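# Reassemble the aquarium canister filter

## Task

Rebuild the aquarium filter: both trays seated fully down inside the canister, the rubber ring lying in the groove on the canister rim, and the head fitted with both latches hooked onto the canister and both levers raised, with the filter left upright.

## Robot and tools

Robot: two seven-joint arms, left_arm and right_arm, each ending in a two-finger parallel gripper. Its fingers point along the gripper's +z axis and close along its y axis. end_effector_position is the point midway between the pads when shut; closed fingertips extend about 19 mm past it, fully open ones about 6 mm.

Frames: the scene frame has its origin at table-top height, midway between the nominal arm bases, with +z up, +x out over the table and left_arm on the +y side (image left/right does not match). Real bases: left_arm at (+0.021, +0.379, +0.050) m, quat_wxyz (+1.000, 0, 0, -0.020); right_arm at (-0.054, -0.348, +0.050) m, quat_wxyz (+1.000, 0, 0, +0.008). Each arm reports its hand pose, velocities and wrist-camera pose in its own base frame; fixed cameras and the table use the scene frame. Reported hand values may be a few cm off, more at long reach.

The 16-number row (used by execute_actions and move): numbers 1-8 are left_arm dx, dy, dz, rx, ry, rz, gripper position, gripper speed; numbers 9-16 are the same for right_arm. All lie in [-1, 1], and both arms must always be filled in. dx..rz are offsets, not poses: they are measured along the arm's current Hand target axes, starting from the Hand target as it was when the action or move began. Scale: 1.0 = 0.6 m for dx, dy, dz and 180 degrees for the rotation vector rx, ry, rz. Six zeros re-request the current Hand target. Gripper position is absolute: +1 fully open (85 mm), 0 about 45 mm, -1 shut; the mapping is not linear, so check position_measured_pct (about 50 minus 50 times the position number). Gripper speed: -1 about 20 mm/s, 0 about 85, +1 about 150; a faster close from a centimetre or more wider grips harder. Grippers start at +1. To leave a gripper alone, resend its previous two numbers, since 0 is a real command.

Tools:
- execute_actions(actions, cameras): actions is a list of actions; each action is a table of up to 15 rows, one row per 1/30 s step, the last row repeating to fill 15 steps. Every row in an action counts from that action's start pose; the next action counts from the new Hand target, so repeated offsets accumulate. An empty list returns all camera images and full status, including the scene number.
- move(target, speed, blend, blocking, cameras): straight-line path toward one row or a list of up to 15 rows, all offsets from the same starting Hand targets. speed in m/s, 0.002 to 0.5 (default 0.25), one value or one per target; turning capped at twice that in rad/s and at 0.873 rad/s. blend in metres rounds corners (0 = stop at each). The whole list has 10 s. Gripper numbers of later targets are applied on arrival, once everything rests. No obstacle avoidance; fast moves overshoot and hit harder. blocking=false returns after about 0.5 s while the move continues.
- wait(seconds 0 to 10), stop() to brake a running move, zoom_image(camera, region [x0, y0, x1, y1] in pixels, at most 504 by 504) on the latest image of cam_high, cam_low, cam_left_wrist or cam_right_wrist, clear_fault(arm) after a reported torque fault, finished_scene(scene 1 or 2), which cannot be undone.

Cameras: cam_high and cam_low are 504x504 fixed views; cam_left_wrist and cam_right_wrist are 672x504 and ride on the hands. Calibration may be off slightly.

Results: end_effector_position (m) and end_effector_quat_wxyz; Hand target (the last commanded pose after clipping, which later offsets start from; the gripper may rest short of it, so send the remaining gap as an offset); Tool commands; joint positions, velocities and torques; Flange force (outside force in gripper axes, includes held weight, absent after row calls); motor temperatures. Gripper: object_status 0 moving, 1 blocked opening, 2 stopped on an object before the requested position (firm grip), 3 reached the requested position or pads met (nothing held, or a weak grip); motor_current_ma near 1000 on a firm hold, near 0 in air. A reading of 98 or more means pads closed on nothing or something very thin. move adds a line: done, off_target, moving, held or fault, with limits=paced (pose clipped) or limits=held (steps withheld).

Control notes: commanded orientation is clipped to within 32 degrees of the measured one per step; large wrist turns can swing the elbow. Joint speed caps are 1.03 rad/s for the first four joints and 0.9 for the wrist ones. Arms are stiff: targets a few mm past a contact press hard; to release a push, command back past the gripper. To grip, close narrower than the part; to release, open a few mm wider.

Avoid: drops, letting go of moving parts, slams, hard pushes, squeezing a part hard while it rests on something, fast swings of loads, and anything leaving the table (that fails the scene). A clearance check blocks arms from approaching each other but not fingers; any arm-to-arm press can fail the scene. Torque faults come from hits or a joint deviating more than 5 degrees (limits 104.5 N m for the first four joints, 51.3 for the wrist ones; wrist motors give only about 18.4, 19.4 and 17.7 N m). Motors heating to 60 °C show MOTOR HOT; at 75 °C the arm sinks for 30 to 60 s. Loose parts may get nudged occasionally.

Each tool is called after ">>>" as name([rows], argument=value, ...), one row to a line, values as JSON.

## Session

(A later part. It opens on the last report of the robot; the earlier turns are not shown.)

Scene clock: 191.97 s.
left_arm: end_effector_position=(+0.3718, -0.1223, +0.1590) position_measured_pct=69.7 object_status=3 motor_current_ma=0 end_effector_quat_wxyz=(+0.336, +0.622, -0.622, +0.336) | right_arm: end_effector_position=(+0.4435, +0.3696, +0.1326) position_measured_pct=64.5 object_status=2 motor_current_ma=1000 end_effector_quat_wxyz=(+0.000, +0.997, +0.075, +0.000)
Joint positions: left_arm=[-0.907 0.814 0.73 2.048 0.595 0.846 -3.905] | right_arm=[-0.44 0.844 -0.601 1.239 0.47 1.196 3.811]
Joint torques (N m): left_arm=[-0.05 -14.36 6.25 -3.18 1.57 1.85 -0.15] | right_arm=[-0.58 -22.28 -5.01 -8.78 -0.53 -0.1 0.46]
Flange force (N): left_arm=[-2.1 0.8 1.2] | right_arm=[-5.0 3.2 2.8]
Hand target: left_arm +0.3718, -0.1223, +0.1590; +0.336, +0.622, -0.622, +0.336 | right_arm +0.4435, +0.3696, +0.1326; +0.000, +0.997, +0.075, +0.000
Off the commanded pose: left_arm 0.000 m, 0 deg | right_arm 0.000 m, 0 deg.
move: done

>>> move(target=[0,0,0,0,0,0,-0.4,-1,0,0,0.012,0,0,0,-0.35,-1], speed=0.025)

>>> move(target=[0,0,0,0,0,0,-0.4,-1,0,0,0.002,0,0,0,-0.35,-1], speed=0.025, cameras=["cam_left_wrist","cam_right_wrist"])

Scene clock: 193.33 s.
left_arm: end_effector_position=(+0.3718, -0.1223, +0.1590) position_measured_pct=69.7 object_status=3 motor_current_ma=0 end_effector_quat_wxyz=(+0.336, +0.622, -0.622, +0.336) | right_arm: end_effector_position=(+0.4435, +0.3696, +0.1254) position_measured_pct=64.5 object_status=2 motor_current_ma=1000 end_effector_quat_wxyz=(+0.000, +0.997, +0.075, +0.000)
Joint positions: left_arm=[-0.907 0.814 0.73 2.048 0.595 0.846 -3.905] | right_arm=[-0.44 0.852 -0.598 1.248 0.475 1.18 3.807]
Joint torques (N m): left_arm=[0.02 -14.36 6.3 -3.19 1.59 1.79 -0.2] | right_arm=[-0.58 -22.06 -5 -8.93 -0.55 -0.38 0.48]
Flange force (N): left_arm=[-2.1 0.7 0.8] | right_arm=[-5.8 3.7 2.1]
Hand target: left_arm +0.3718, -0.1223, +0.1590; +0.336, +0.622, -0.622, +0.336 | right_arm +0.4435, +0.3696, +0.1254; +0.000, +0.997, +0.075, +0.000
Off the commanded pose: left_arm 0.000 m, 0 deg | right_arm 0.000 m, 0 deg.
move: done

Scene clock: 194.03 s.
left_arm: end_effector_position=(+0.3718, -0.1223, +0.1590) position_measured_pct=69.7 object_status=3 motor_current_ma=0 end_effector_quat_wxyz=(+0.336, +0.622, -0.622, +0.336) | right_arm: end_effector_position=(+0.4435, +0.3696, +0.1242) position_measured_pct=64.5 object_status=2 motor_current_ma=1000 end_effector_quat_wxyz=(+0.000, +0.997, +0.075, +0.000)
Joint positions: left_arm=[-0.907 0.814 0.73 2.048 0.595 0.846 -3.905] | right_arm=[-0.44 0.853 -0.597 1.25 0.476 1.177 3.807]
Joint torques (N m): left_arm=[-0.02 -14.43 6.34 -3.16 1.53 1.84 -0.18] | right_arm=[-0.57 -22.07 -5.02 -8.85 -0.53 -0.11 0.41]
Flange force (N): left_arm=[-2.2 0.6 1.2] | right_arm=[-6.0 3.9 2.5]
Hand target: left_arm +0.3718, -0.1223, +0.1590; +0.336, +0.622, -0.622, +0.336 | right_arm +0.4435, +0.3696, +0.1242; +0.000, +0.997, +0.075, +0.000
Off the commanded pose: left_arm 0.000 m, 0 deg | right_arm 0.000 m, 0 deg.
move: done
camera_calibration:
cam_left_wrist: T_world_to_cam=[[-0.999405, 0.017052, 0.029976, 0.364225], [-0.015392, 0.55728, -0.830182, 0.260989], [-0.0308613, -0.83015, -0.556686, 0.147922], [0, 0, 0, 1]] pos_world=[0.372591, -0.0288573, 0.288096]
cam_right_wrist: T_world_to_cam=[[0.146367, -0.989197, -0.00807592, 0.302714], [-0.989223, -0.146392, 0.00271299, 0.548892], [-0.00386593, 0.00759179, -0.999964, 0.266259], [0, 0, 0, 1]] pos_world=[0.499699, 0.377777, 0.267205]
Images, in order (width x height): cam_left_wrist 672x504, cam_right_wrist 672x504.

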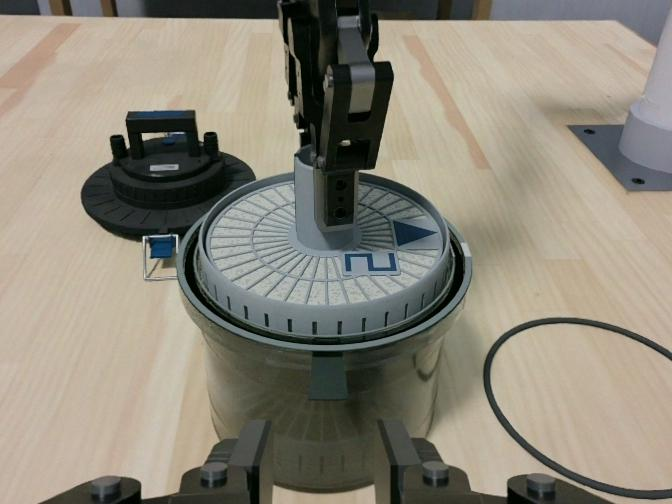

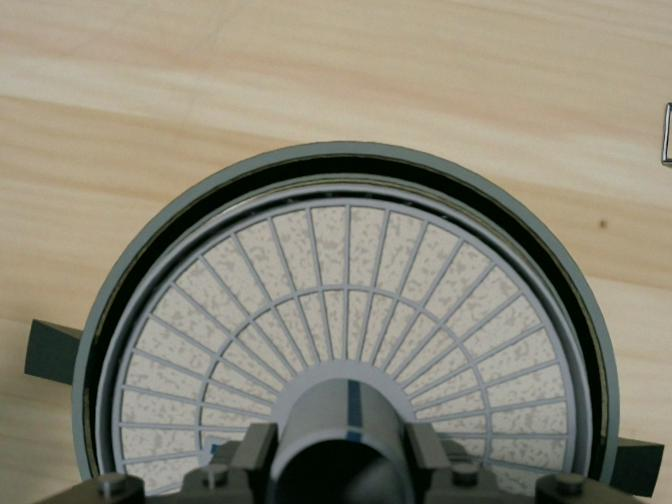

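>>> move(target=[0,0,0,0,0,0,-0.4,-1,0,0,0.02,0,0,0,-0.35,-1], speed=0.03)

>>> move(target=[0,0,0,0,0,0,-0.4,-1,0,0,0.02,0,0,0,-0.35,-1], speed=0.03)

>>> move(target=[0,0,0,0,0,0,-0.4,-1,0,0,0.02,0,0,0,-0.35,-1], speed=0.03)

>>> move(target=[0,0,0,0,0,0,-0.4,-1,0,0,0.02,0,0,0,-0.35,-1], speed=0.03, cameras=["cam_left_wrist","cam_right_wrist"])

Scene clock: 195.67 s.
left_arm: end_effector_position=(+0.3718, -0.1223, +0.1590) position_measured_pct=69.7 object_status=3 motor_current_ma=0 end_effector_quat_wxyz=(+0.336, +0.622, -0.622, +0.336) | right_arm: end_effector_position=(+0.4435, +0.3696, +0.1122) position_measured_pct=64.5 object_status=2 motor_current_ma=1000 end_effector_quat_wxyz=(+0.000, +0.997, +0.075, +0.000)
Joint positions: left_arm=[-0.907 0.814 0.73 2.048 0.595 0.846 -3.905] | right_arm=[-0.441 0.867 -0.592 1.263 0.484 1.151 3.8]
Joint torques (N m): left_arm=[-0.03 -14.3 6.39 -3.18 1.56 1.78 -0.2] | right_arm=[-0.52 -22.09 -5.02 -9.04 -0.51 -0.26 0.41]
Flange force (N): left_arm=[-2.0 0.6 0.8] | right_arm=[-7.0 4.4 2.4]
Hand target: left_arm +0.3718, -0.1223, +0.1590; +0.336, +0.622, -0.622, +0.336 | right_arm +0.4435, +0.3696, +0.1122; +0.000, +0.997, +0.075, +0.000
Off the commanded pose: left_arm 0.000 m, 0 deg | right_arm 0.000 m, 0 deg.
move: done

Scene clock: 196.43 s.
left_arm: end_effector_position=(+0.3718, -0.1223, +0.1590) position_measured_pct=69.7 object_status=3 motor_current_ma=0 end_effector_quat_wxyz=(+0.336, +0.622, -0.622, +0.336) | right_arm: end_effector_position=(+0.4435, +0.3696, +0.1002) position_measured_pct=64.5 object_status=2 motor_current_ma=1000 end_effector_quat_wxyz=(+0.000, +0.997, +0.075, +0.000)
Joint positions: left_arm=[-0.907 0.814 0.73 2.048 0.595 0.846 -3.905] | right_arm=[-0.443 0.882 -0.587 1.276 0.492 1.126 3.793]
Joint torques (N m): left_arm=[0.06 -14.41 6.34 -3.15 1.58 1.75 -0.23] | right_arm=[-0.5 -22 -5 -8.65 -0.54 -0.03 0.44]
Flange force (N): left_arm=[-2.2 0.5 0.6] | right_arm=[-6.7 4.2 2.2]
Hand target: left_arm +0.3718, -0.1223, +0.1590; +0.336, +0.622, -0.622, +0.336 | right_arm +0.4435, +0.3696, +0.1002; +0.000, +0.997, +0.075, +0.000
Off the commanded pose: left_arm 0.000 m, 0 deg | right_arm 0.000 m, 0 deg.
move: done

Scene clock: 197.20 s.
left_arm: end_effector_position=(+0.3718, -0.1223, +0.1590) position_measured_pct=69.7 object_status=3 motor_current_ma=0 end_effector_quat_wxyz=(+0.336, +0.622, -0.622, +0.336) | right_arm: end_effector_position=(+0.4435, +0.3696, +0.0882) position_measured_pct=64.5 object_status=2 motor_current_ma=1000 end_effector_quat_wxyz=(+0.000, +0.997, +0.075, +0.000)
Joint positions: left_arm=[-0.907 0.814 0.73 2.048 0.595 0.846 -3.905] | right_arm=[-0.444 0.897 -0.581 1.288 0.501 1.101 3.786]
Joint torques (N m): left_arm=[0.02 -14.37 6.37 -3.25 1.57 1.83 -0.21] | right_arm=[-0.47 -22.41 -5.02 -8.3 -0.56 -0.18 0.42]
Flange force (N): left_arm=[-2.1 0.9 1.1] | right_arm=[-5.1 3.1 2.0]
Hand target: left_arm +0.3718, -0.1223, +0.1590; +0.336, +0.622, -0.622, +0.336 | right_arm +0.4435, +0.3696, +0.0882; +0.000, +0.997, +0.075, +0.000
Off the commanded pose: left_arm 0.000 m, 0 deg | right_arm 0.000 m, 0 deg.
move: done

Scene clock: 197.97 s.
left_arm: end_effector_position=(+0.3718, -0.1223, +0.1590) position_measured_pct=69.7 object_status=3 motor_current_ma=0 end_effector_quat_wxyz=(+0.336, +0.622, -0.622, +0.336) | right_arm: end_effector_position=(+0.4435, +0.3696, +0.0762) position_measured_pct=64.5 object_status=2 motor_current_ma=1000 end_effector_quat_wxyz=(+0.000, +0.997, +0.075, +0.000)
Joint positions: left_arm=[-0.907 0.814 0.73 2.048 0.595 0.846 -3.905] | right_arm=[-0.446 0.913 -0.575 1.298 0.51 1.076 3.78]
Joint torques (N m): left_arm=[0.04 -14.38 6.33 -3.14 1.57 1.83 -0.24] | right_arm=[-0.48 -21.97 -4.84 -8.45 -0.53 0 0.43]
Flange force (N): left_arm=[-2.1 0.6 0.9] | right_arm=[-7.5 4.6 1.7]
Hand target: left_arm +0.3718, -0.1223, +0.1590; +0.336, +0.622, -0.622, +0.336 | right_arm +0.4434, +0.3696, +0.0762; +0.000, +0.997, +0.075, +0.000
Off the commanded pose: left_arm 0.000 m, 0 deg | right_arm 0.000 m, 0 deg.
move: done
camera_calibration:
cam_left_wrist: T_world_to_cam=[[-0.999405, 0.017052, 0.029976, 0.364225], [-0.015392, 0.55728, -0.830182, 0.260989], [-0.0308613, -0.83015, -0.556686, 0.147922], [0, 0, 0, 1]] pos_world=[0.372591, -0.0288573, 0.288096]
cam_right_wrist: T_world_to_cam=[[0.146365, -0.989198, -0.0080759, 0.302343], [-0.989223, -0.146391, 0.002713, 0.548923], [-0.00386594, 0.00759178, -0.999964, 0.21836], [0, 0, 0, 1]] pos_world=[0.499599, 0.377777, 0.219305]
Images, in order (width x height): cam_left_wrist 672x504, cam_right_wrist 672x504.

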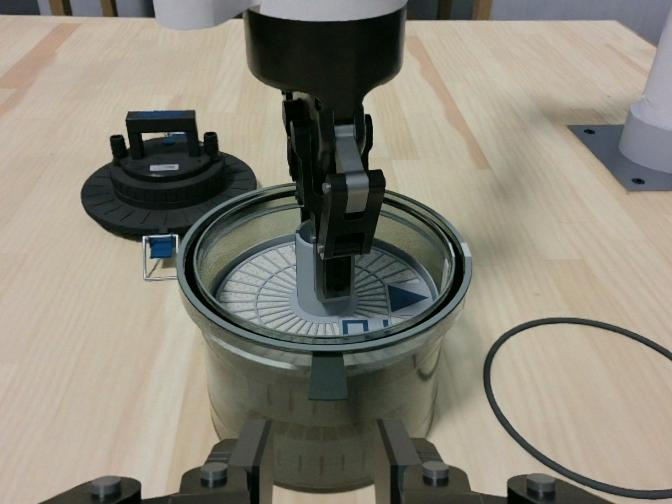

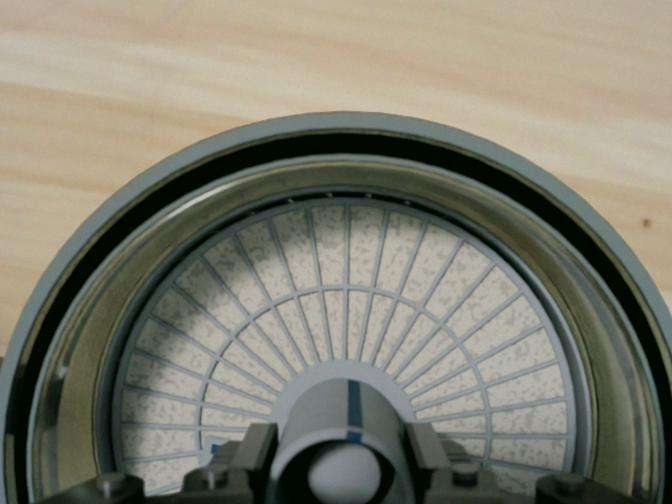

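>>> move(target=[0,0,0,0,0,0,-0.4,-1,0,0,0.016,0,0,0,-0.35,-1], speed=0.03)

>>> move(target=[0,0,0,0,0,0,-0.4,-1,0,0,0.005,0,0,0,-0.35,-1], speed=0.02, cameras=["cam_right_wrist"])

>>> zoom_image(camera="cam_right_wrist", region=[240, 360, 440, 504])

Scene clock: 199.23 s.
left_arm: end_effector_position=(+0.3718, -0.1223, +0.1590) position_measured_pct=69.7 object_status=3 motor_current_ma=0 end_effector_quat_wxyz=(+0.336, +0.622, -0.622, +0.336) | right_arm: end_effector_position=(+0.4435, +0.3696, +0.0666) position_measured_pct=64.5 object_status=2 motor_current_ma=1000 end_effector_quat_wxyz=(+0.000, +0.997, +0.075, +0.000)
Joint positions: left_arm=[-0.907 0.814 0.73 2.048 0.595 0.846 -3.905] | right_arm=[-0.448 0.925 -0.57 1.305 0.517 1.057 3.774]
Joint torques (N m): left_arm=[0.04 -14.28 6.43 -3.24 1.53 1.79 -0.23] | right_arm=[-0.5 -22.51 -5.05 -8.19 -0.48 0.08 0.38]
Flange force (N): left_arm=[-1.9 0.9 0.7] | right_arm=[-6.2 3.9 2.3]
Hand target: left_arm +0.3718, -0.1223, +0.1590; +0.336, +0.622, -0.622, +0.336 | right_arm +0.4435, +0.3696, +0.0666; +0.000, +0.997, +0.075, +0.000
Off the commanded pose: left_arm 0.000 m, 0 deg | right_arm 0.000 m, 0 deg.
move: done

Scene clock: 199.93 s.
left_arm: end_effector_position=(+0.3718, -0.1223, +0.1590) position_measured_pct=69.7 object_status=3 motor_current_ma=0 end_effector_quat_wxyz=(+0.336, +0.622, -0.622, +0.336) | right_arm: end_effector_position=(+0.4435, +0.3696, +0.0636) position_measured_pct=64.5 object_status=2 motor_current_ma=1000 end_effector_quat_wxyz=(+0.000, +0.997, +0.075, +0.000)
Joint positions: left_arm=[-0.907 0.814 0.73 2.048 0.595 0.846 -3.905] | right_arm=[-0.448 0.93 -0.568 1.308 0.519 1.051 3.773]
Joint velocities: left_arm=[within noise] | right_arm=[-0.001 0 0 0 0.002 -0.005 0]
Joint torques (N m): left_arm=[-0.04 -14.4 6.27 -3.27 1.59 1.8 -0.22] | right_arm=[-0.48 -22.35 -5.03 -8.24 -0.52 -0.01 0.4]
Flange force (N): left_arm=[-2.0 0.8 1.1] | right_arm=[-6.6 4.1 1.9]
Hand target: left_arm +0.3718, -0.1223, +0.1590; +0.336, +0.622, -0.622, +0.336 | right_arm +0.4435, +0.3696, +0.0636; +0.000, +0.997, +0.075, +0.000
Off the commanded pose: left_arm 0.000 m, 0 deg | right_arm 0.000 m, 0 deg.
move: done
camera_calibration:
cam_right_wrist: T_world_to_cam=[[0.146365, -0.989198, -0.0080759, 0.302241], [-0.989223, -0.146391, 0.002713, 0.548957], [-0.00386594, 0.00759178, -0.999964, 0.205761], [0, 0, 0, 1]] pos_world=[0.499599, 0.377777, 0.206705]
Images, in order (width x height): cam_right_wrist 672x504.

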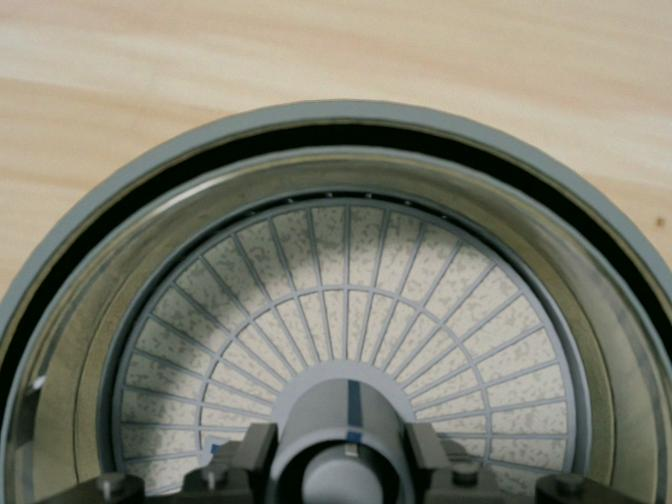

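Scaled by 2.520.

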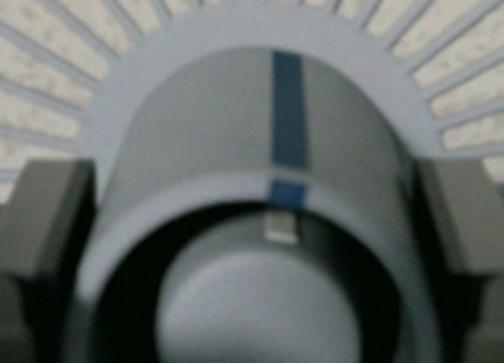

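>>> move(target=[0,0,0,0,0,0,-0.4,-1,0,0,0.003,0,0,0,-0.35,-1], speed=0.02)

Scene clock: 200.97 s.
left_arm: end_effector_position=(+0.3718, -0.1223, +0.1590) position_measured_pct=69.7 object_status=3 motor_current_ma=0 end_effector_quat_wxyz=(+0.336, +0.622, -0.622, +0.336) | right_arm: end_effector_position=(+0.4435, +0.3696, +0.0618) position_measured_pct=64.5 object_status=2 motor_current_ma=1000 end_effector_quat_wxyz=(+0.000, +0.997, +0.075, +0.000)
Joint positions: left_arm=[-0.907 0.814 0.73 2.048 0.595 0.846 -3.905] | right_arm=[-0.449 0.932 -0.567 1.309 0.52 1.048 3.772]
Joint torques (N m): left_arm=[0.02 -14.23 6.33 -3.27 1.59 1.77 -0.19] | right_arm=[-0.26 -20.72 -4.41 -7.91 -0.32 -0.27 0.4]
Flange force (N): left_arm=[-1.8 1.1 0.7] | right_arm=[-7.7 4.3 -1.5]
Hand target: left_arm +0.3718, -0.1223, +0.1590; +0.336, +0.622, -0.622, +0.336 | right_arm +0.4435, +0.3696, +0.0618; +0.000, +0.997, +0.075, +0.000
Off the commanded pose: left_arm 0.000 m, 0 deg | right_arm 0.000 m, 0 deg.
move: done

>>> move([
  [0,0,0,0,0,0,-0.4,-1,0,0,-0.002,0,0,0.004,-0.35,-1],
  [0,0,0,0,0,0,-0.4,-1,0,0,0.001,0,0,0.004,-0.35,-1],
], speed=0.02)

Scene clock: 202.23 s.
left_arm: end_effector_position=(+0.3718, -0.1223, +0.1590) position_measured_pct=69.7 object_status=3 motor_current_ma=0 end_effector_quat_wxyz=(+0.336, +0.622, -0.622, +0.336) | right_arm: end_effector_position=(+0.4435, +0.3697, +0.0614) position_measured_pct=64.5 object_status=2 motor_current_ma=1000 end_effector_quat_wxyz=(+0.000, +0.998, +0.069, +0.000)
Joint positions: left_arm=[-0.907 0.814 0.73 2.048 0.595 0.846 -3.905] | right_arm=[-0.45 0.932 -0.564 1.309 0.518 1.046 3.76]
Joint torques (N m): left_arm=[0.01 -14.39 6.33 -3.26 1.54 1.79 -0.19] | right_arm=[-0.26 -18.57 -3.89 -7.21 -0.26 -0.36 0.38]
Flange force (N): left_arm=[-2.1 0.9 1.0] | right_arm=[-8.2 4.8 -5.5]
Hand target: left_arm +0.3718, -0.1223, +0.1590; +0.336, +0.622, -0.622, +0.336 | right_arm +0.4434, +0.3696, +0.0612; +0.000, +0.998, +0.069, +0.000
Off the commanded pose: left_arm 0.000 m, 0 deg | right_arm 0.000 m, 0 deg.
move: done

>>> move([
  [0,0,0,0,0,0,-0.4,-1,0,0,-0.003,0,0,0.004,-0.35,-1],
  [0,0,0,0,0,0,-0.4,-1,0,0,0.0005,0,0,0.004,-0.35,-1],
], speed=0.02)

>>> move([
  [0,0,0,0,0,0,-0.4,-1,0,0,-0.003,0,0,0.004,-0.35,-1],
  [0,0,0,0,0,0,-0.4,-1,0,0,0.000,0,0,0.004,-0.35,-1],
], speed=0.02)

Scene clock: 203.47 s.
left_arm: end_effector_position=(+0.3718, -0.1223, +0.1590) position_measured_pct=69.7 object_status=3 motor_current_ma=0 end_effector_quat_wxyz=(+0.336, +0.622, -0.622, +0.336) | right_arm: end_effector_position=(+0.4435, +0.3697, +0.0611) position_measured_pct=64.5 object_status=2 motor_current_ma=1000 end_effector_quat_wxyz=(+0.000, +0.998, +0.062, +0.000)
Joint positions: left_arm=[-0.907 0.814 0.73 2.048 0.595 0.846 -3.905] | right_arm=[-0.452 0.932 -0.561 1.31 0.516 1.044 3.749]
Joint torques (N m): left_arm=[0.03 -14.35 6.37 -3.28 1.54 1.83 -0.22] | right_arm=[-0.32 -16.64 -3.45 -6.68 -0.2 -0.4 0.25]
Flange force (N): left_arm=[-2.0 1.0 1.1] | right_arm=[-8.8 5.7 -8.9]
Hand target: left_arm +0.3718, -0.1223, +0.1590; +0.336, +0.622, -0.622, +0.336 | right_arm +0.4435, +0.3697, +0.0609; +0.000, +0.998, +0.062, +0.000
Off the commanded pose: left_arm 0.000 m, 0 deg | right_arm 0.000 m, 0 deg.
move: done

Scene clock: 204.33 s.
left_arm: end_effector_position=(+0.3718, -0.1223, +0.1590) position_measured_pct=69.7 object_status=3 motor_current_ma=0 end_effector_quat_wxyz=(+0.336, +0.622, -0.622, +0.336) | right_arm: end_effector_position=(+0.4435, +0.3697, +0.0611) position_measured_pct=64.5 object_status=2 motor_current_ma=1000 end_effector_quat_wxyz=(+0.000, +0.998, +0.056, +0.000)
Joint positions: left_arm=[-0.907 0.814 0.73 2.048 0.595 0.846 -3.905] | right_arm=[-0.453 0.931 -0.558 1.31 0.513 1.043 3.738]
Joint torques (N m): left_arm=[-0.02 -14.29 6.33 -3.22 1.61 1.79 -0.19] | right_arm=[-0.16 -17.48 -3.27 -6.65 -0.15 -0.1 0.34]
Flange force (N): left_arm=[-2.0 0.8 0.8] | right_arm=[-8.1 4.9 -7.3]
Hand target: left_arm +0.3718, -0.1223, +0.1590; +0.336, +0.622, -0.622, +0.336 | right_arm +0.4435, +0.3697, +0.0609; +0.000, +0.998, +0.056, +0.000
Off the commanded pose: left_arm 0.000 m, 0 deg | right_arm 0.000 m, 0 deg.
move: done

>>> execute_actions(actions=[], cameras=["cam_left_wrist","cam_right_wrist","cam_low","cam_high"])

>>> zoom_image(camera="cam_left_wrist", region=[180, 180, 330, 360])

>>> zoom_image(camera="cam_left_wrist", region=[330, 180, 480, 360])

>>> zoom_image(camera="cam_right_wrist", region=[0, 340, 130, 504])

>>> zoom_image(camera="cam_right_wrist", region=[540, 340, 672, 504])

>>> zoom_image(camera="cam_right_wrist", region=[100, 160, 600, 300])

Scene clock: 208.13 s.
left_arm: end_effector_position=(+0.3718, -0.1223, +0.1590) position_measured_pct=69.7 object_status=3 motor_current_ma=0 end_effector_quat_wxyz=(+0.336, +0.622, -0.622, +0.336) | right_arm: end_effector_position=(+0.4435, +0.3696, +0.0609) position_measured_pct=64.5 object_status=2 motor_current_ma=1000 end_effector_quat_wxyz=(+0.000, +0.998, +0.056, +0.000)
Joint positions: left_arm=[-0.907 0.814 0.73 2.048 0.595 0.846 -3.905] | right_arm=[-0.453 0.931 -0.558 1.31 0.513 1.043 3.738]
Joint velocities: within noise
Joint torques (N m): left_arm=[0.06 -14.34 6.37 -3.19 1.56 1.78 -0.21] | right_arm=[-0.35 -15.59 -3.03 -5.9 -0.19 -0.02 0.35]
Motor temperatures (°C): left_arm=[36 34 32 36 37 41 47] | right_arm=[37 39 35 34 50 49 38]
Flange force (N): left_arm=[-2.1 0.8 0.7] | right_arm=[-8.4 5.5 -10.4]
Hand target: left_arm +0.3718, -0.1223, +0.1590; +0.336, +0.622, -0.622, +0.336 | right_arm +0.4435, +0.3696, +0.0609; +0.000, +0.998, +0.056, +0.000
Tool commands: left_gripper/position=-0.4 left_gripper/speed=-1.0 right_gripper/position=-0.35 right_gripper/speed=-1.0
Off the commanded pose: left_arm 0.000 m, 0 deg | right_arm 0.000 m, 0 deg.
camera_calibration:
cam_left_wrist: T_world_to_cam=[[-0.999405, 0.017052, 0.029976, 0.364225], [-0.015392, 0.55728, -0.830182, 0.260989], [-0.0308613, -0.83015, -0.556686, 0.147922], [0, 0, 0, 1]] pos_world=[0.372591, -0.0288573, 0.288096]
cam_right_wrist: T_world_to_cam=[[0.109063, -0.994003, -0.00799914, 0.320512], [-0.994028, -0.109088, 0.00270837, 0.537366], [-0.00356474, 0.00765599, -0.999964, 0.202803], [0, 0, 0, 1]] pos_world=[0.499924, 0.375657, 0.203905]

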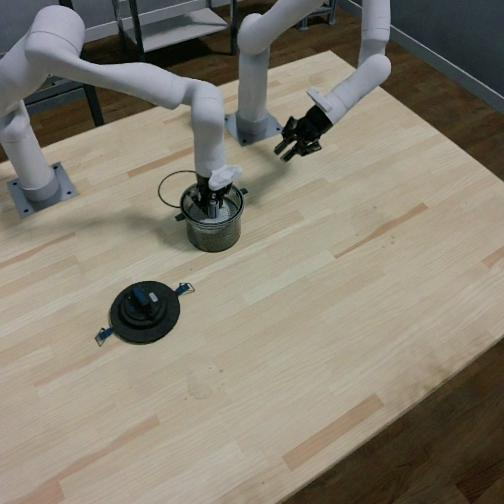

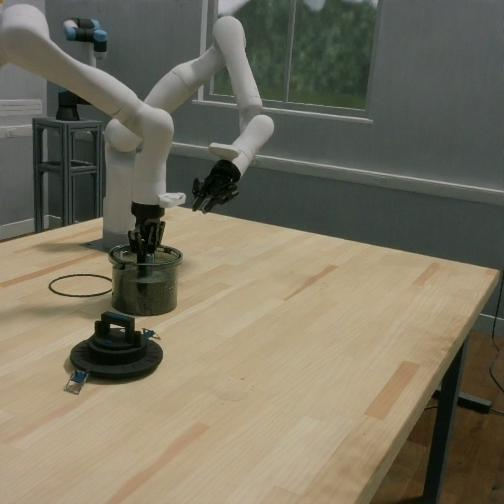

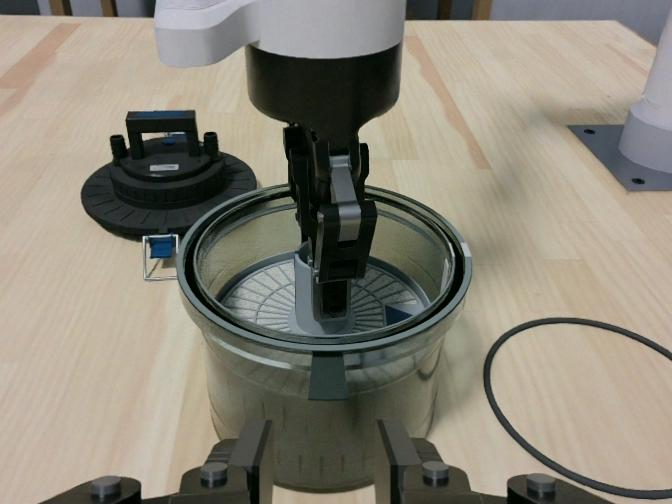

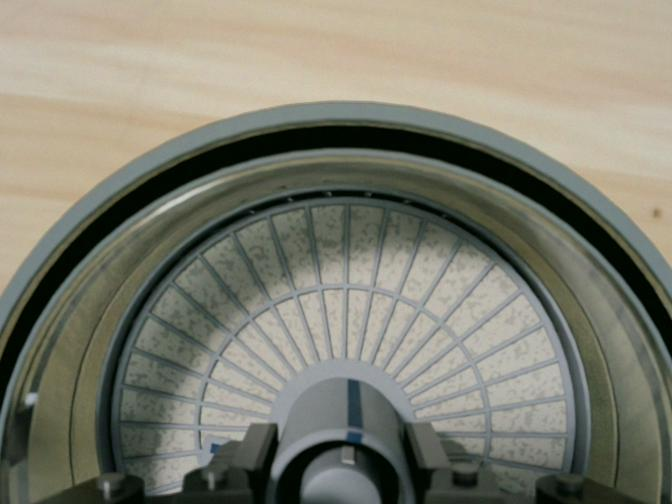

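Scaled by 2.800.

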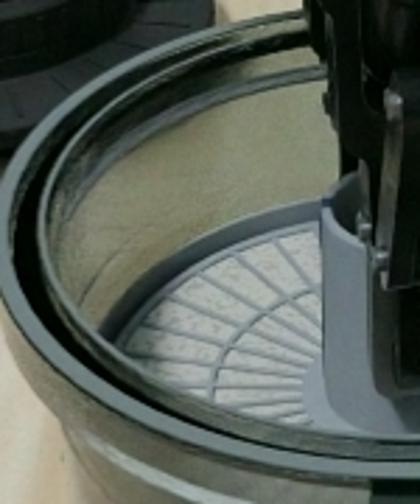

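Scaled by 2.800.

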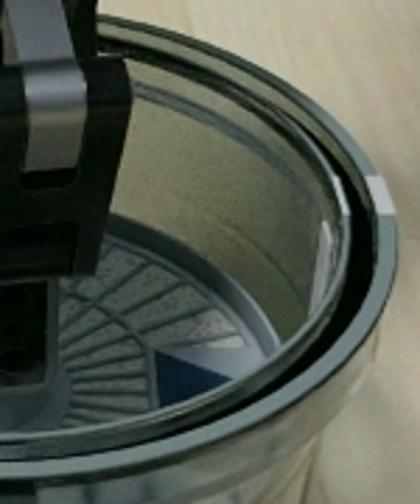

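Scaled by 3.073.

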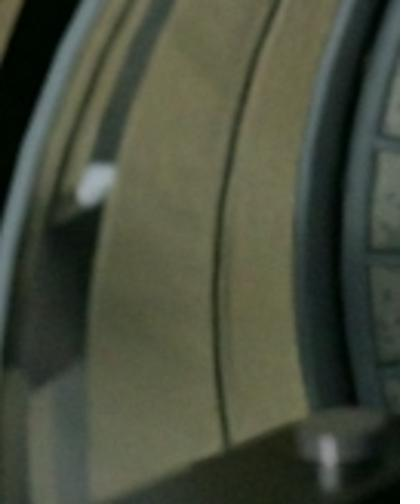

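Scaled by 3.073.

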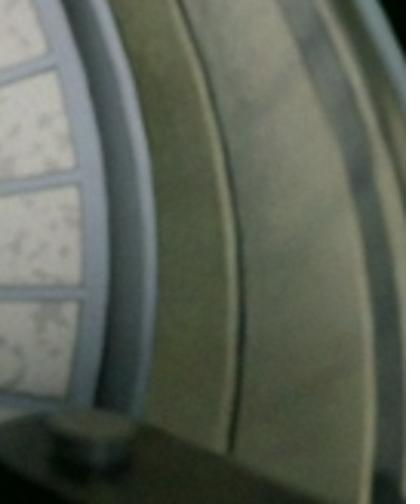

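Scaled by 1.008.

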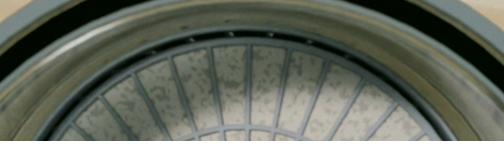

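>>> zoom_image(camera="cam_low", region=[100, 240, 190, 325])

>>> zoom_image(camera="cam_left_wrist", region=[190, 380, 460, 504])

Scaled by 5.600.

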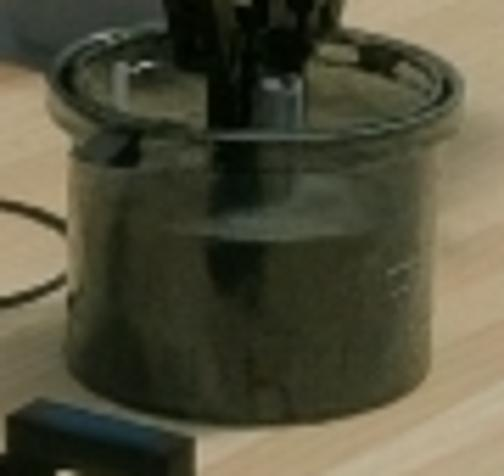

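Scaled by 1.867.

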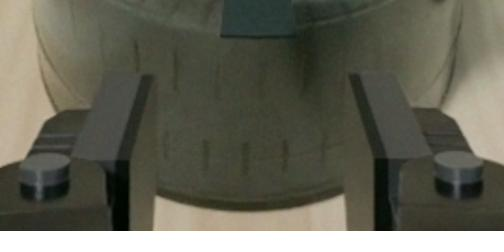

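>>> move([
  [0,0,0,0,0,0,-0.4,-1,0,0,-0.003,0,0,-0.005,-0.35,-1],
  [0,0,0,0,0,0,-0.4,-1,0,0,-0.0005,0,0,-0.005,-0.35,-1],
], speed=0.02, cameras=["cam_right_wrist"])

>>> zoom_image(camera="cam_right_wrist", region=[240, 360, 440, 504])

Scene clock: 217.53 s.
left_arm: end_effector_position=(+0.3718, -0.1223, +0.1590) position_measured_pct=69.7 object_status=3 motor_current_ma=0 end_effector_quat_wxyz=(+0.336, +0.622, -0.622, +0.336) | right_arm: end_effector_position=(+0.4435, +0.3697, +0.0614) position_measured_pct=64.5 object_status=2 motor_current_ma=1000 end_effector_quat_wxyz=(+0.000, +0.998, +0.064, +0.000)
Joint positions: left_arm=[-0.907 0.814 0.73 2.048 0.595 0.846 -3.905] | right_arm=[-0.451 0.931 -0.562 1.309 0.516 1.045 3.752]
Joint torques (N m): left_arm=[-0.04 -14.36 6.39 -3.15 1.54 1.79 -0.19] | right_arm=[-0.07 -19.13 -3.79 -7.35 -0.21 -0.22 0.36]
Flange force (N): left_arm=[-2.1 0.5 0.9] | right_arm=[-8.0 4.5 -4.4]
Hand target: left_arm +0.3718, -0.1223, +0.1590; +0.336, +0.622, -0.622, +0.336 | right_arm +0.4435, +0.3697, +0.0612; +0.000, +0.998, +0.064, +0.000
Off the commanded pose: left_arm 0.000 m, 0 deg | right_arm 0.000 m, 0 deg.
move: done
camera_calibration:
cam_right_wrist: T_world_to_cam=[[0.124659, -0.992166, -0.00821539, 0.313088], [-0.992193, -0.124683, 0.00251687, 0.542362], [-0.00352148, 0.0078375, -0.999963, 0.203205], [0, 0, 0, 1]] pos_world=[0.499814, 0.376666, 0.204405]
Images, in order (width x height): cam_right_wrist 672x504.

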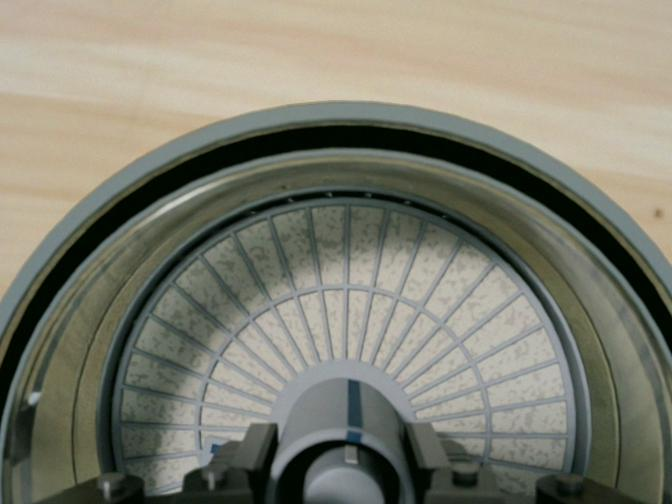

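Scaled by 2.520.

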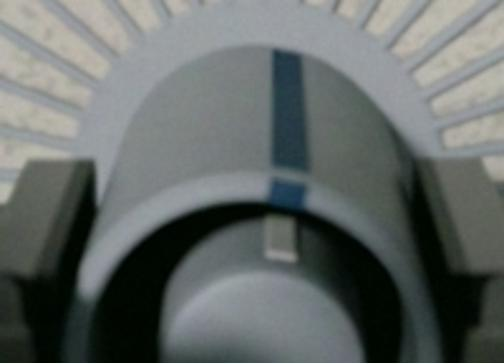

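>>> move([
  [0,0,0,0,0,0,-0.4,-1,0,0,-0.003,0,0,0,-0.35,-1],
  [0,0,0,0,0,0,-0.4,-1,-0.0016,0,-0.003,0,0,0,-0.35,-1],
  [0,0,0,0,0,0,-0.4,-1,-0.0016,0,0.0007,0,0,0,-0.35,-1],
], speed=0.02, cameras=["cam_right_wrist"])

>>> zoom_image(camera="cam_right_wrist", region=[240, 360, 440, 504])

Scene clock: 219.20 s.
left_arm: end_effector_position=(+0.3718, -0.1223, +0.1590) position_measured_pct=69.7 object_status=3 motor_current_ma=0 end_effector_quat_wxyz=(+0.336, +0.622, -0.622, +0.336) | right_arm: end_effector_position=(+0.4425, +0.3696, +0.0610) position_measured_pct=64.5 object_status=2 motor_current_ma=1000 end_effector_quat_wxyz=(+0.000, +0.998, +0.064, +0.000)
Joint positions: left_arm=[-0.907 0.814 0.73 2.048 0.595 0.846 -3.905] | right_arm=[-0.452 0.931 -0.562 1.313 0.517 1.042 3.75]
Joint torques (N m): left_arm=[0.02 -14.35 6.32 -3.11 1.57 1.82 -0.21] | right_arm=[0.01 -16.3 -3 -6.32 -0.13 0.03 0.29]
Flange force (N): left_arm=[-2.1 0.5 0.8] | right_arm=[-9.0 5.1 -9.0]
Hand target: left_arm +0.3718, -0.1223, +0.1590; +0.336, +0.622, -0.622, +0.336 | right_arm +0.4425, +0.3695, +0.0608; +0.000, +0.998, +0.064, +0.000
Off the commanded pose: left_arm 0.000 m, 0 deg | right_arm 0.000 m, 0 deg.
move: done
camera_calibration:
cam_right_wrist: T_world_to_cam=[[0.124659, -0.992166, -0.00821539, 0.313011], [-0.992193, -0.124683, 0.00251687, 0.541345], [-0.00352148, 0.0078375, -0.999963, 0.202803], [0, 0, 0, 1]] pos_world=[0.498814, 0.376466, 0.204005]
Images, in order (width x height): cam_right_wrist 672x504.

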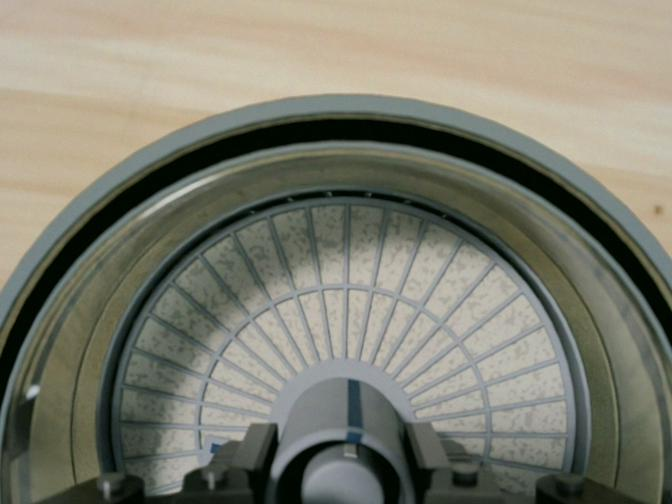

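Scaled by 2.520.

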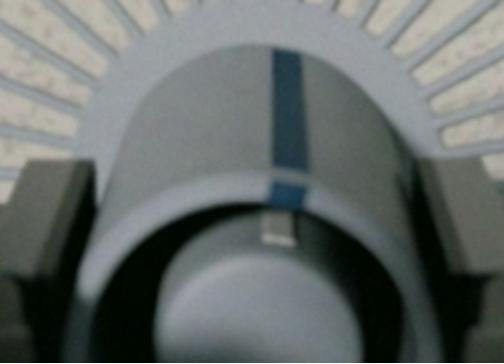

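>>> move(target=[0,0,0,0,0,0,-0.4,-1,0,0,-0.0009,0,0,0,-0.35,-1], speed=0.02)

>>> move(target=[0,0,0,0,0,0,-0.4,-1,0,0,0,0,0,0,-0.1,-1])

>>> move([
  [0,0,0,0,0,0,-0.4,-1,0,0,-0.03,0,0,0,-0.1,-1],
  [0,0,0,0,0,0,-0.4,-1,0,0,-0.22,0,0,0,-0.1,-1],
], speed=[0.04,0.15], blend=[0.01,0], cameras=["all"])

Scene clock: 221.13 s.
left_arm: end_effector_position=(+0.3718, -0.1223, +0.1590) position_measured_pct=69.7 object_status=3 motor_current_ma=0 end_effector_quat_wxyz=(+0.336, +0.622, -0.622, +0.336) | right_arm: end_effector_position=(+0.4425, +0.3695, +0.0613) position_measured_pct=64.5 object_status=2 motor_current_ma=1000 end_effector_quat_wxyz=(+0.000, +0.998, +0.064, +0.000)
Joint positions: left_arm=[-0.907 0.814 0.73 2.048 0.595 0.846 -3.905] | right_arm=[-0.452 0.93 -0.562 1.313 0.516 1.043 3.75]
Joint torques (N m): left_arm=[-0.01 -14.44 6.33 -3.2 1.58 1.77 -0.24] | right_arm=[-0.09 -17.66 -3.43 -6.89 -0.21 -0.24 0.35]
Flange force (N): left_arm=[-2.2 0.6 0.9] | right_arm=[-8.6 4.9 -6.9]
Hand target: left_arm +0.3718, -0.1223, +0.1590; +0.336, +0.622, -0.622, +0.336 | right_arm +0.4425, +0.3695, +0.0613; +0.000, +0.998, +0.064, +0.000
Off the commanded pose: left_arm 0.000 m, 0 deg | right_arm 0.000 m, 0 deg.
move: done

Scene clock: 221.83 s.
left_arm: end_effector_position=(+0.3718, -0.1223, +0.1590) position_measured_pct=69.7 object_status=3 motor_current_ma=0 end_effector_quat_wxyz=(+0.336, +0.622, -0.622, +0.336) | right_arm: end_effector_position=(+0.4425, +0.3695, +0.0613) position_measured_pct=55.0 object_status=0 motor_current_ma=0 end_effector_quat_wxyz=(+0.000, +0.998, +0.064, +0.000)
Joint positions: left_arm=[-0.907 0.814 0.73 2.048 0.595 0.846 -3.905] | right_arm=[-0.452 0.93 -0.562 1.313 0.516 1.043 3.75]
Joint torques (N m): left_arm=[-0.07 -14.34 6.3 -3.27 1.57 1.84 -0.2] | right_arm=[-0.37 -21.94 -4.81 -8.1 -0.41 -0.14 0.41]
Flange force (N): left_arm=[-1.9 0.9 1.2] | right_arm=[-6.5 4.0 0.9]
Hand target: left_arm +0.3718, -0.1223, +0.1590; +0.336, +0.622, -0.622, +0.336 | right_arm +0.4425, +0.3695, +0.0613; +0.000, +0.998, +0.064, +0.000
Off the commanded pose: left_arm 0.000 m, 0 deg | right_arm 0.000 m, 0 deg.
move: done

Scene clock: 223.53 s.
left_arm: end_effector_position=(+0.3718, -0.1223, +0.1590) position_measured_pct=69.7 object_status=3 motor_current_ma=0 end_effector_quat_wxyz=(+0.336, +0.622, -0.622, +0.336) | right_arm: end_effector_position=(+0.4426, +0.3695, +0.1933) position_measured_pct=55.0 object_status=3 motor_current_ma=0 end_effector_quat_wxyz=(+0.000, +0.998, +0.064, +0.000)
Joint positions: left_arm=[-0.907 0.814 0.73 2.048 0.595 0.846 -3.905] | right_arm=[-0.445 0.781 -0.613 1.15 0.429 1.334 3.825]
Joint torques (N m): left_arm=[0.06 -14.33 6.32 -3.13 1.51 1.83 -0.19] | right_arm=[-0.42 -21.16 -4.45 -9.13 -0.37 -0.25 0.37]
Flange force (N): left_arm=[-2.0 0.7 0.9] | right_arm=[-5.4 3.6 1.7]
Hand target: left_arm +0.3718, -0.1223, +0.1590; +0.336, +0.622, -0.622, +0.336 | right_arm +0.4426, +0.3695, +0.1933; +0.000, +0.998, +0.064, +0.000
Off the commanded pose: left_arm 0.000 m, 0 deg | right_arm 0.000 m, 0 deg.
move: done; blend cut to 0.009 m at target 1
camera_calibration:
cam_left_wrist: T_world_to_cam=[[-0.999405, 0.017052, 0.029976, 0.364225], [-0.015392, 0.55728, -0.830182, 0.260989], [-0.0308613, -0.83015, -0.556686, 0.147922], [0, 0, 0, 1]] pos_world=[0.372591, -0.0288573, 0.288096]
cam_right_wrist: T_world_to_cam=[[0.124562, -0.992179, -0.0080405, 0.31408], [-0.992205, -0.124587, 0.00274145, 0.541005], [-0.00372175, 0.00763634, -0.999964, 0.335275], [0, 0, 0, 1]] pos_world=[0.498913, 0.376465, 0.336305]

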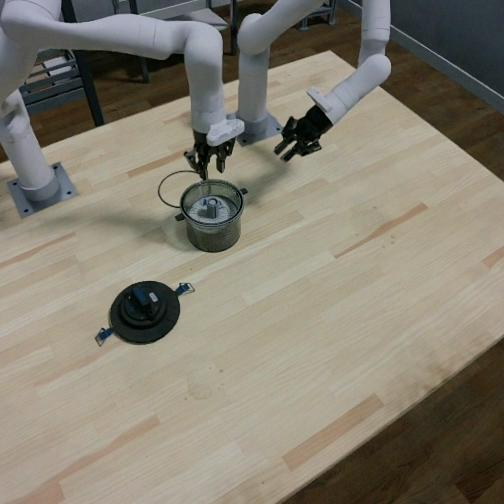

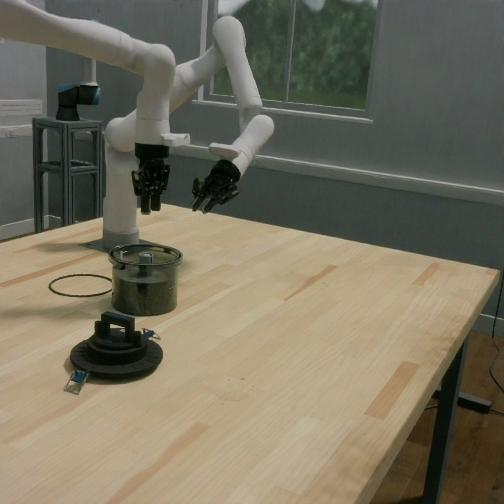

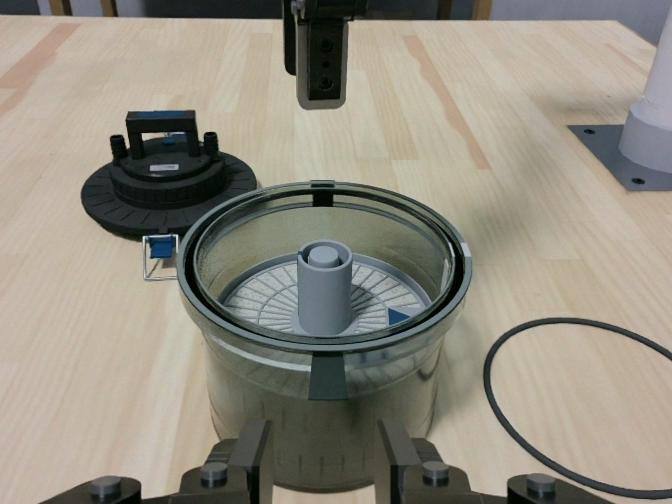

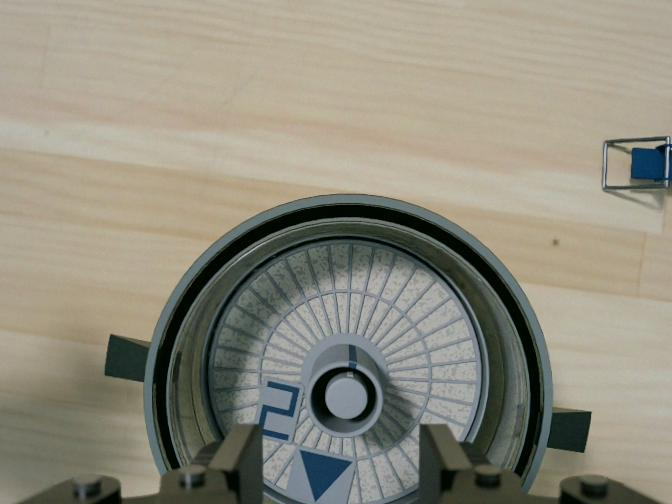

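>>> move(target=[-0.1547,0,0.2597,0,0.111,0,-0.4,-1,0,0,0,0,0,0,-0.1,-1], speed=0.2, cameras=["cam_left_wrist"])

>>> zoom_image(camera="cam_left_wrist", region=[210, 200, 450, 440])

Scene clock: 229.53 s.
left_arm: end_effector_position=(+0.3718, -0.2017, -0.0040) position_measured_pct=69.7 object_status=3 motor_current_ma=0 end_effector_quat_wxyz=(+0.439, +0.554, -0.554, +0.439) | right_arm: end_effector_position=(+0.4426, +0.3695, +0.1933) position_measured_pct=55.0 object_status=3 motor_current_ma=0 end_effector_quat_wxyz=(+0.000, +0.998, +0.064, +0.000)
Joint positions: left_arm=[-0.839 1.552 0.679 1.899 0.634 0.675 -4.324] | right_arm=[-0.445 0.781 -0.613 1.149 0.429 1.334 3.825]
Joint torques (N m): left_arm=[0.17 -16.48 8.76 3.35 0.98 2.75 -0.24] | right_arm=[-0.39 -21.19 -4.43 -9.27 -0.38 -0.2 0.38]
Flange force (N): left_arm=[-2.2 1.9 -0.2] | right_arm=[-6.0 3.8 2.1]
Hand target: left_arm +0.3718, -0.2017, -0.0041; +0.439, +0.555, -0.554, +0.439 | right_arm +0.4426, +0.3695, +0.1933; +0.000, +0.998, +0.064, +0.000
Off the commanded pose: left_arm 0.000 m, 0 deg | right_arm 0.000 m, 0 deg.
move: done
camera_calibration:
cam_left_wrist: T_world_to_cam=[[-0.999413, 0.0260982, 0.0221998, 0.372301], [-0.0152904, 0.240104, -0.970627, 0.105284], [-0.0306619, -0.970396, -0.239564, -0.0359169], [0, 0, 0, 1]] pos_world=[0.372591, -0.0698491, 0.0853217]
Images, in order (width x height): cam_left_wrist 672x504.

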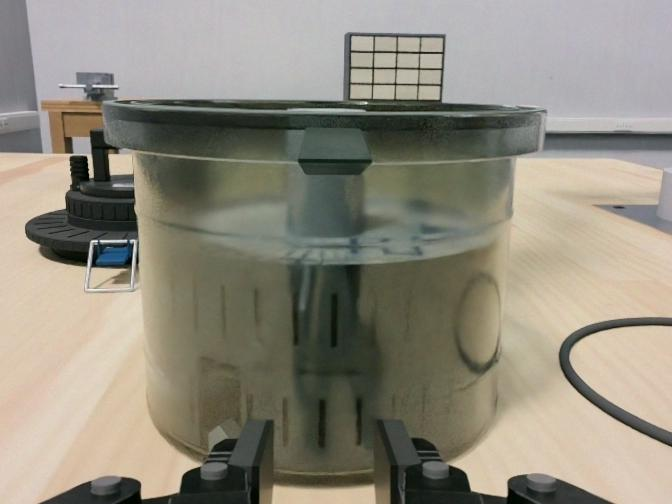

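Scaled by 2.100.

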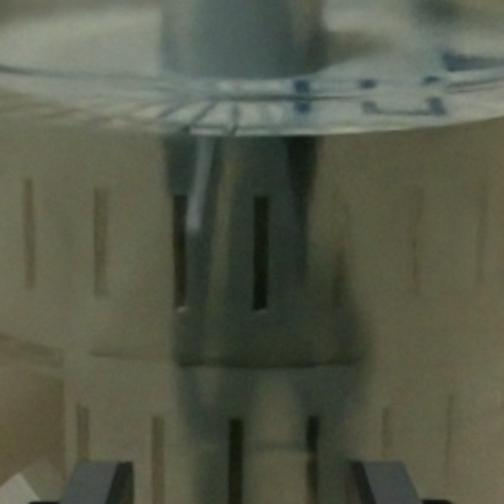

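>>> move(target=[0.2322,0,-0.1935,0,-0.111,0,-0.4,-1,-0.3982,0.0574,0.12,0,0,0.0405,-0.1,-1], speed=0.3, cameras=["cam_left_wrist","cam_right_wrist","cam_high"])

Scene clock: 234.57 s.
left_arm: end_effector_position=(+0.3718, -0.1207, +0.1582) position_measured_pct=69.7 object_status=3 motor_current_ma=0 end_effector_quat_wxyz=(+0.336, +0.622, -0.622, +0.336) | right_arm: end_effector_position=(+0.2100, +0.3048, +0.1215) position_measured_pct=55.0 object_status=3 motor_current_ma=0 end_effector_quat_wxyz=(+0.000, +1.000, +0.000, +0.000)
Joint positions: left_arm=[-0.911 0.817 0.731 2.047 0.589 0.847 -3.904] | right_arm=[-0.543 0.476 -0.661 2.014 0.408 0.784 3.268]
Joint torques (N m): left_arm=[-0.02 -14.36 6.3 -3.32 1.59 1.73 -0.27] | right_arm=[-0.41 -12.84 -3.63 -7.19 -0.49 -0.19 0.62]
Flange force (N): left_arm=[-1.8 1.0 0.9] | right_arm=[-3.0 3.3 3.7]
Hand target: left_arm +0.3718, -0.1207, +0.1582; +0.336, +0.622, -0.622, +0.336 | right_arm +0.2100, +0.3048, +0.1215; +0.000, +1.000, +0.000, +0.000
Off the commanded pose: left_arm 0.000 m, 0 deg | right_arm 0.000 m, 0 deg.
move: done
camera_calibration:
cam_left_wrist: T_world_to_cam=[[-0.999407, 0.0171081, 0.0298933, 0.364248], [-0.0152921, 0.557279, -0.830185, 0.259397], [-0.0308617, -0.830149, -0.556686, 0.148805], [0, 0, 0, 1]] pos_world=[0.372591, -0.0272573, 0.287296]
cam_right_wrist: T_world_to_cam=[[-0.00234841, -0.999965, -0.00798219, 0.307322], [-0.999993, 0.00232635, 0.00277203, 0.26535], [-0.00275336, 0.00798864, -0.999964, 0.262796], [0, 0, 0, 1]] pos_world=[0.266793, 0.304595, 0.264505]
Images, in order (width x height): cam_high 504x504, cam_left_wrist 672x504, cam_right_wrist 672x504.

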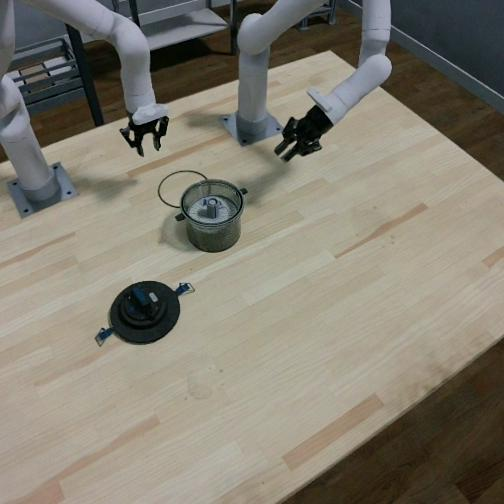

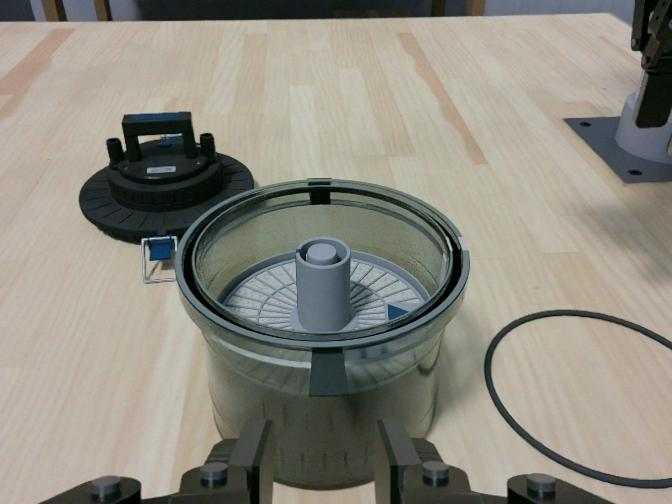

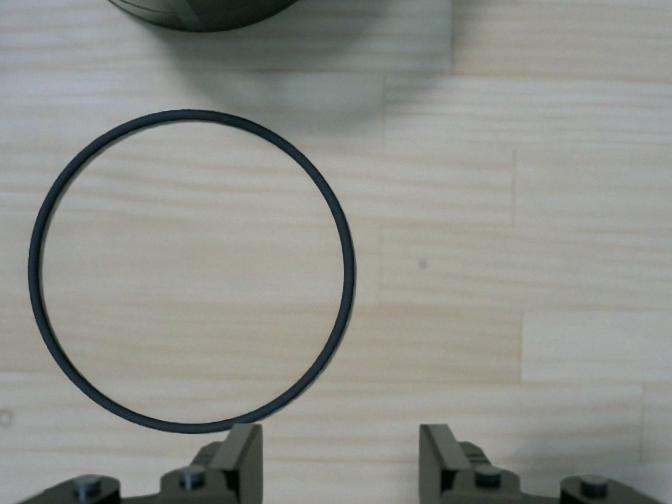

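>>> move(target=[0,0,0,0,0,0,-0.4,-1,0.0728,0.0032,0.169,0,0,0,-0.7,0], speed=0.2, cameras=["cam_left_wrist","cam_right_wrist"])

Scene clock: 236.60 s.
left_arm: end_effector_position=(+0.3718, -0.1207, +0.1582) position_measured_pct=69.7 object_status=3 motor_current_ma=0 end_effector_quat_wxyz=(+0.336, +0.622, -0.622, +0.336) | right_arm: end_effector_position=(+0.2536, +0.3029, +0.0201) position_measured_pct=85.3 object_status=3 motor_current_ma=0 end_effector_quat_wxyz=(+0.000, +1.000, +0.000, +0.000)
Joint positions: left_arm=[-0.911 0.817 0.731 2.047 0.589 0.847 -3.904] | right_arm=[-0.589 0.716 -0.494 2.021 0.628 0.557 3.187]
Joint torques (N m): left_arm=[0.02 -14.46 6.44 -3.14 1.56 1.77 -0.21] | right_arm=[-0.45 -15.5 -3.93 -5.27 -0.42 -0.16 0.36]
Flange force (N): left_arm=[-2.3 0.5 0.8] | right_arm=[-4.5 5.5 2.8]
Hand target: left_arm +0.3718, -0.1207, +0.1582; +0.336, +0.622, -0.622, +0.336 | right_arm +0.2536, +0.3029, +0.0200; +0.000, +1.000, +0.000, +0.000
Off the commanded pose: left_arm 0.000 m, 0 deg | right_arm 0.000 m, 0 deg.
move: done
camera_calibration:
cam_left_wrist: T_world_to_cam=[[-0.999405, 0.017052, 0.029976, 0.364222], [-0.015392, 0.55728, -0.830182, 0.259433], [-0.0308613, -0.83015, -0.556686, 0.148805], [0, 0, 0, 1]] pos_world=[0.372591, -0.0272573, 0.287296]
cam_right_wrist: T_world_to_cam=[[-0.00234841, -0.999965, -0.00798219, 0.304715], [-0.999993, 0.00232635, 0.00277203, 0.309235], [-0.00275336, 0.00798864, -0.999964, 0.161535], [0, 0, 0, 1]] pos_world=[0.310393, 0.302695, 0.163105]
Images, in order (width x height): cam_left_wrist 672x504, cam_right_wrist 672x504.

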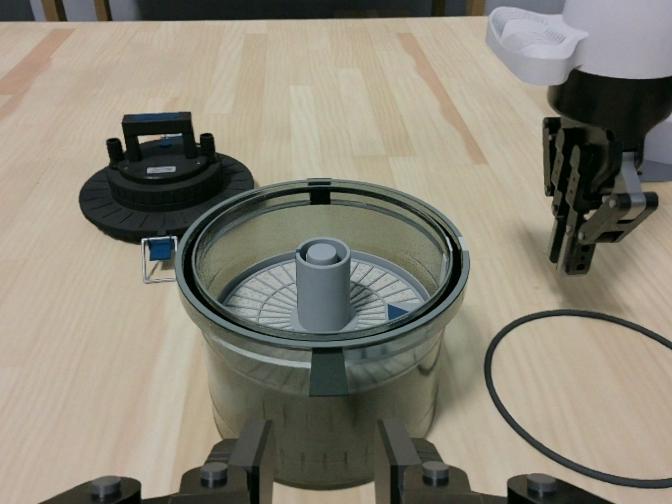

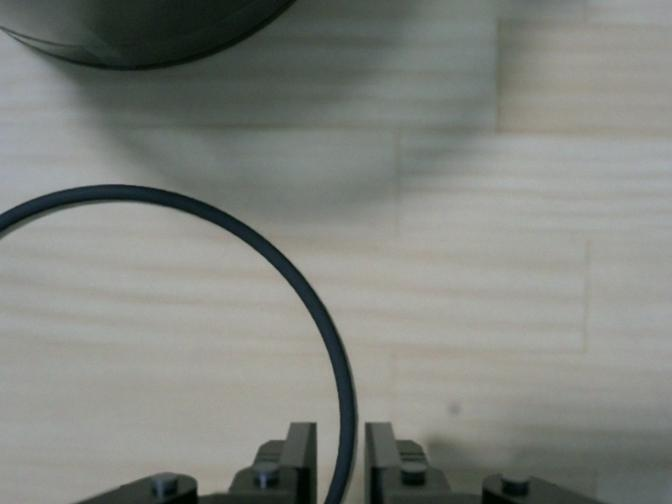

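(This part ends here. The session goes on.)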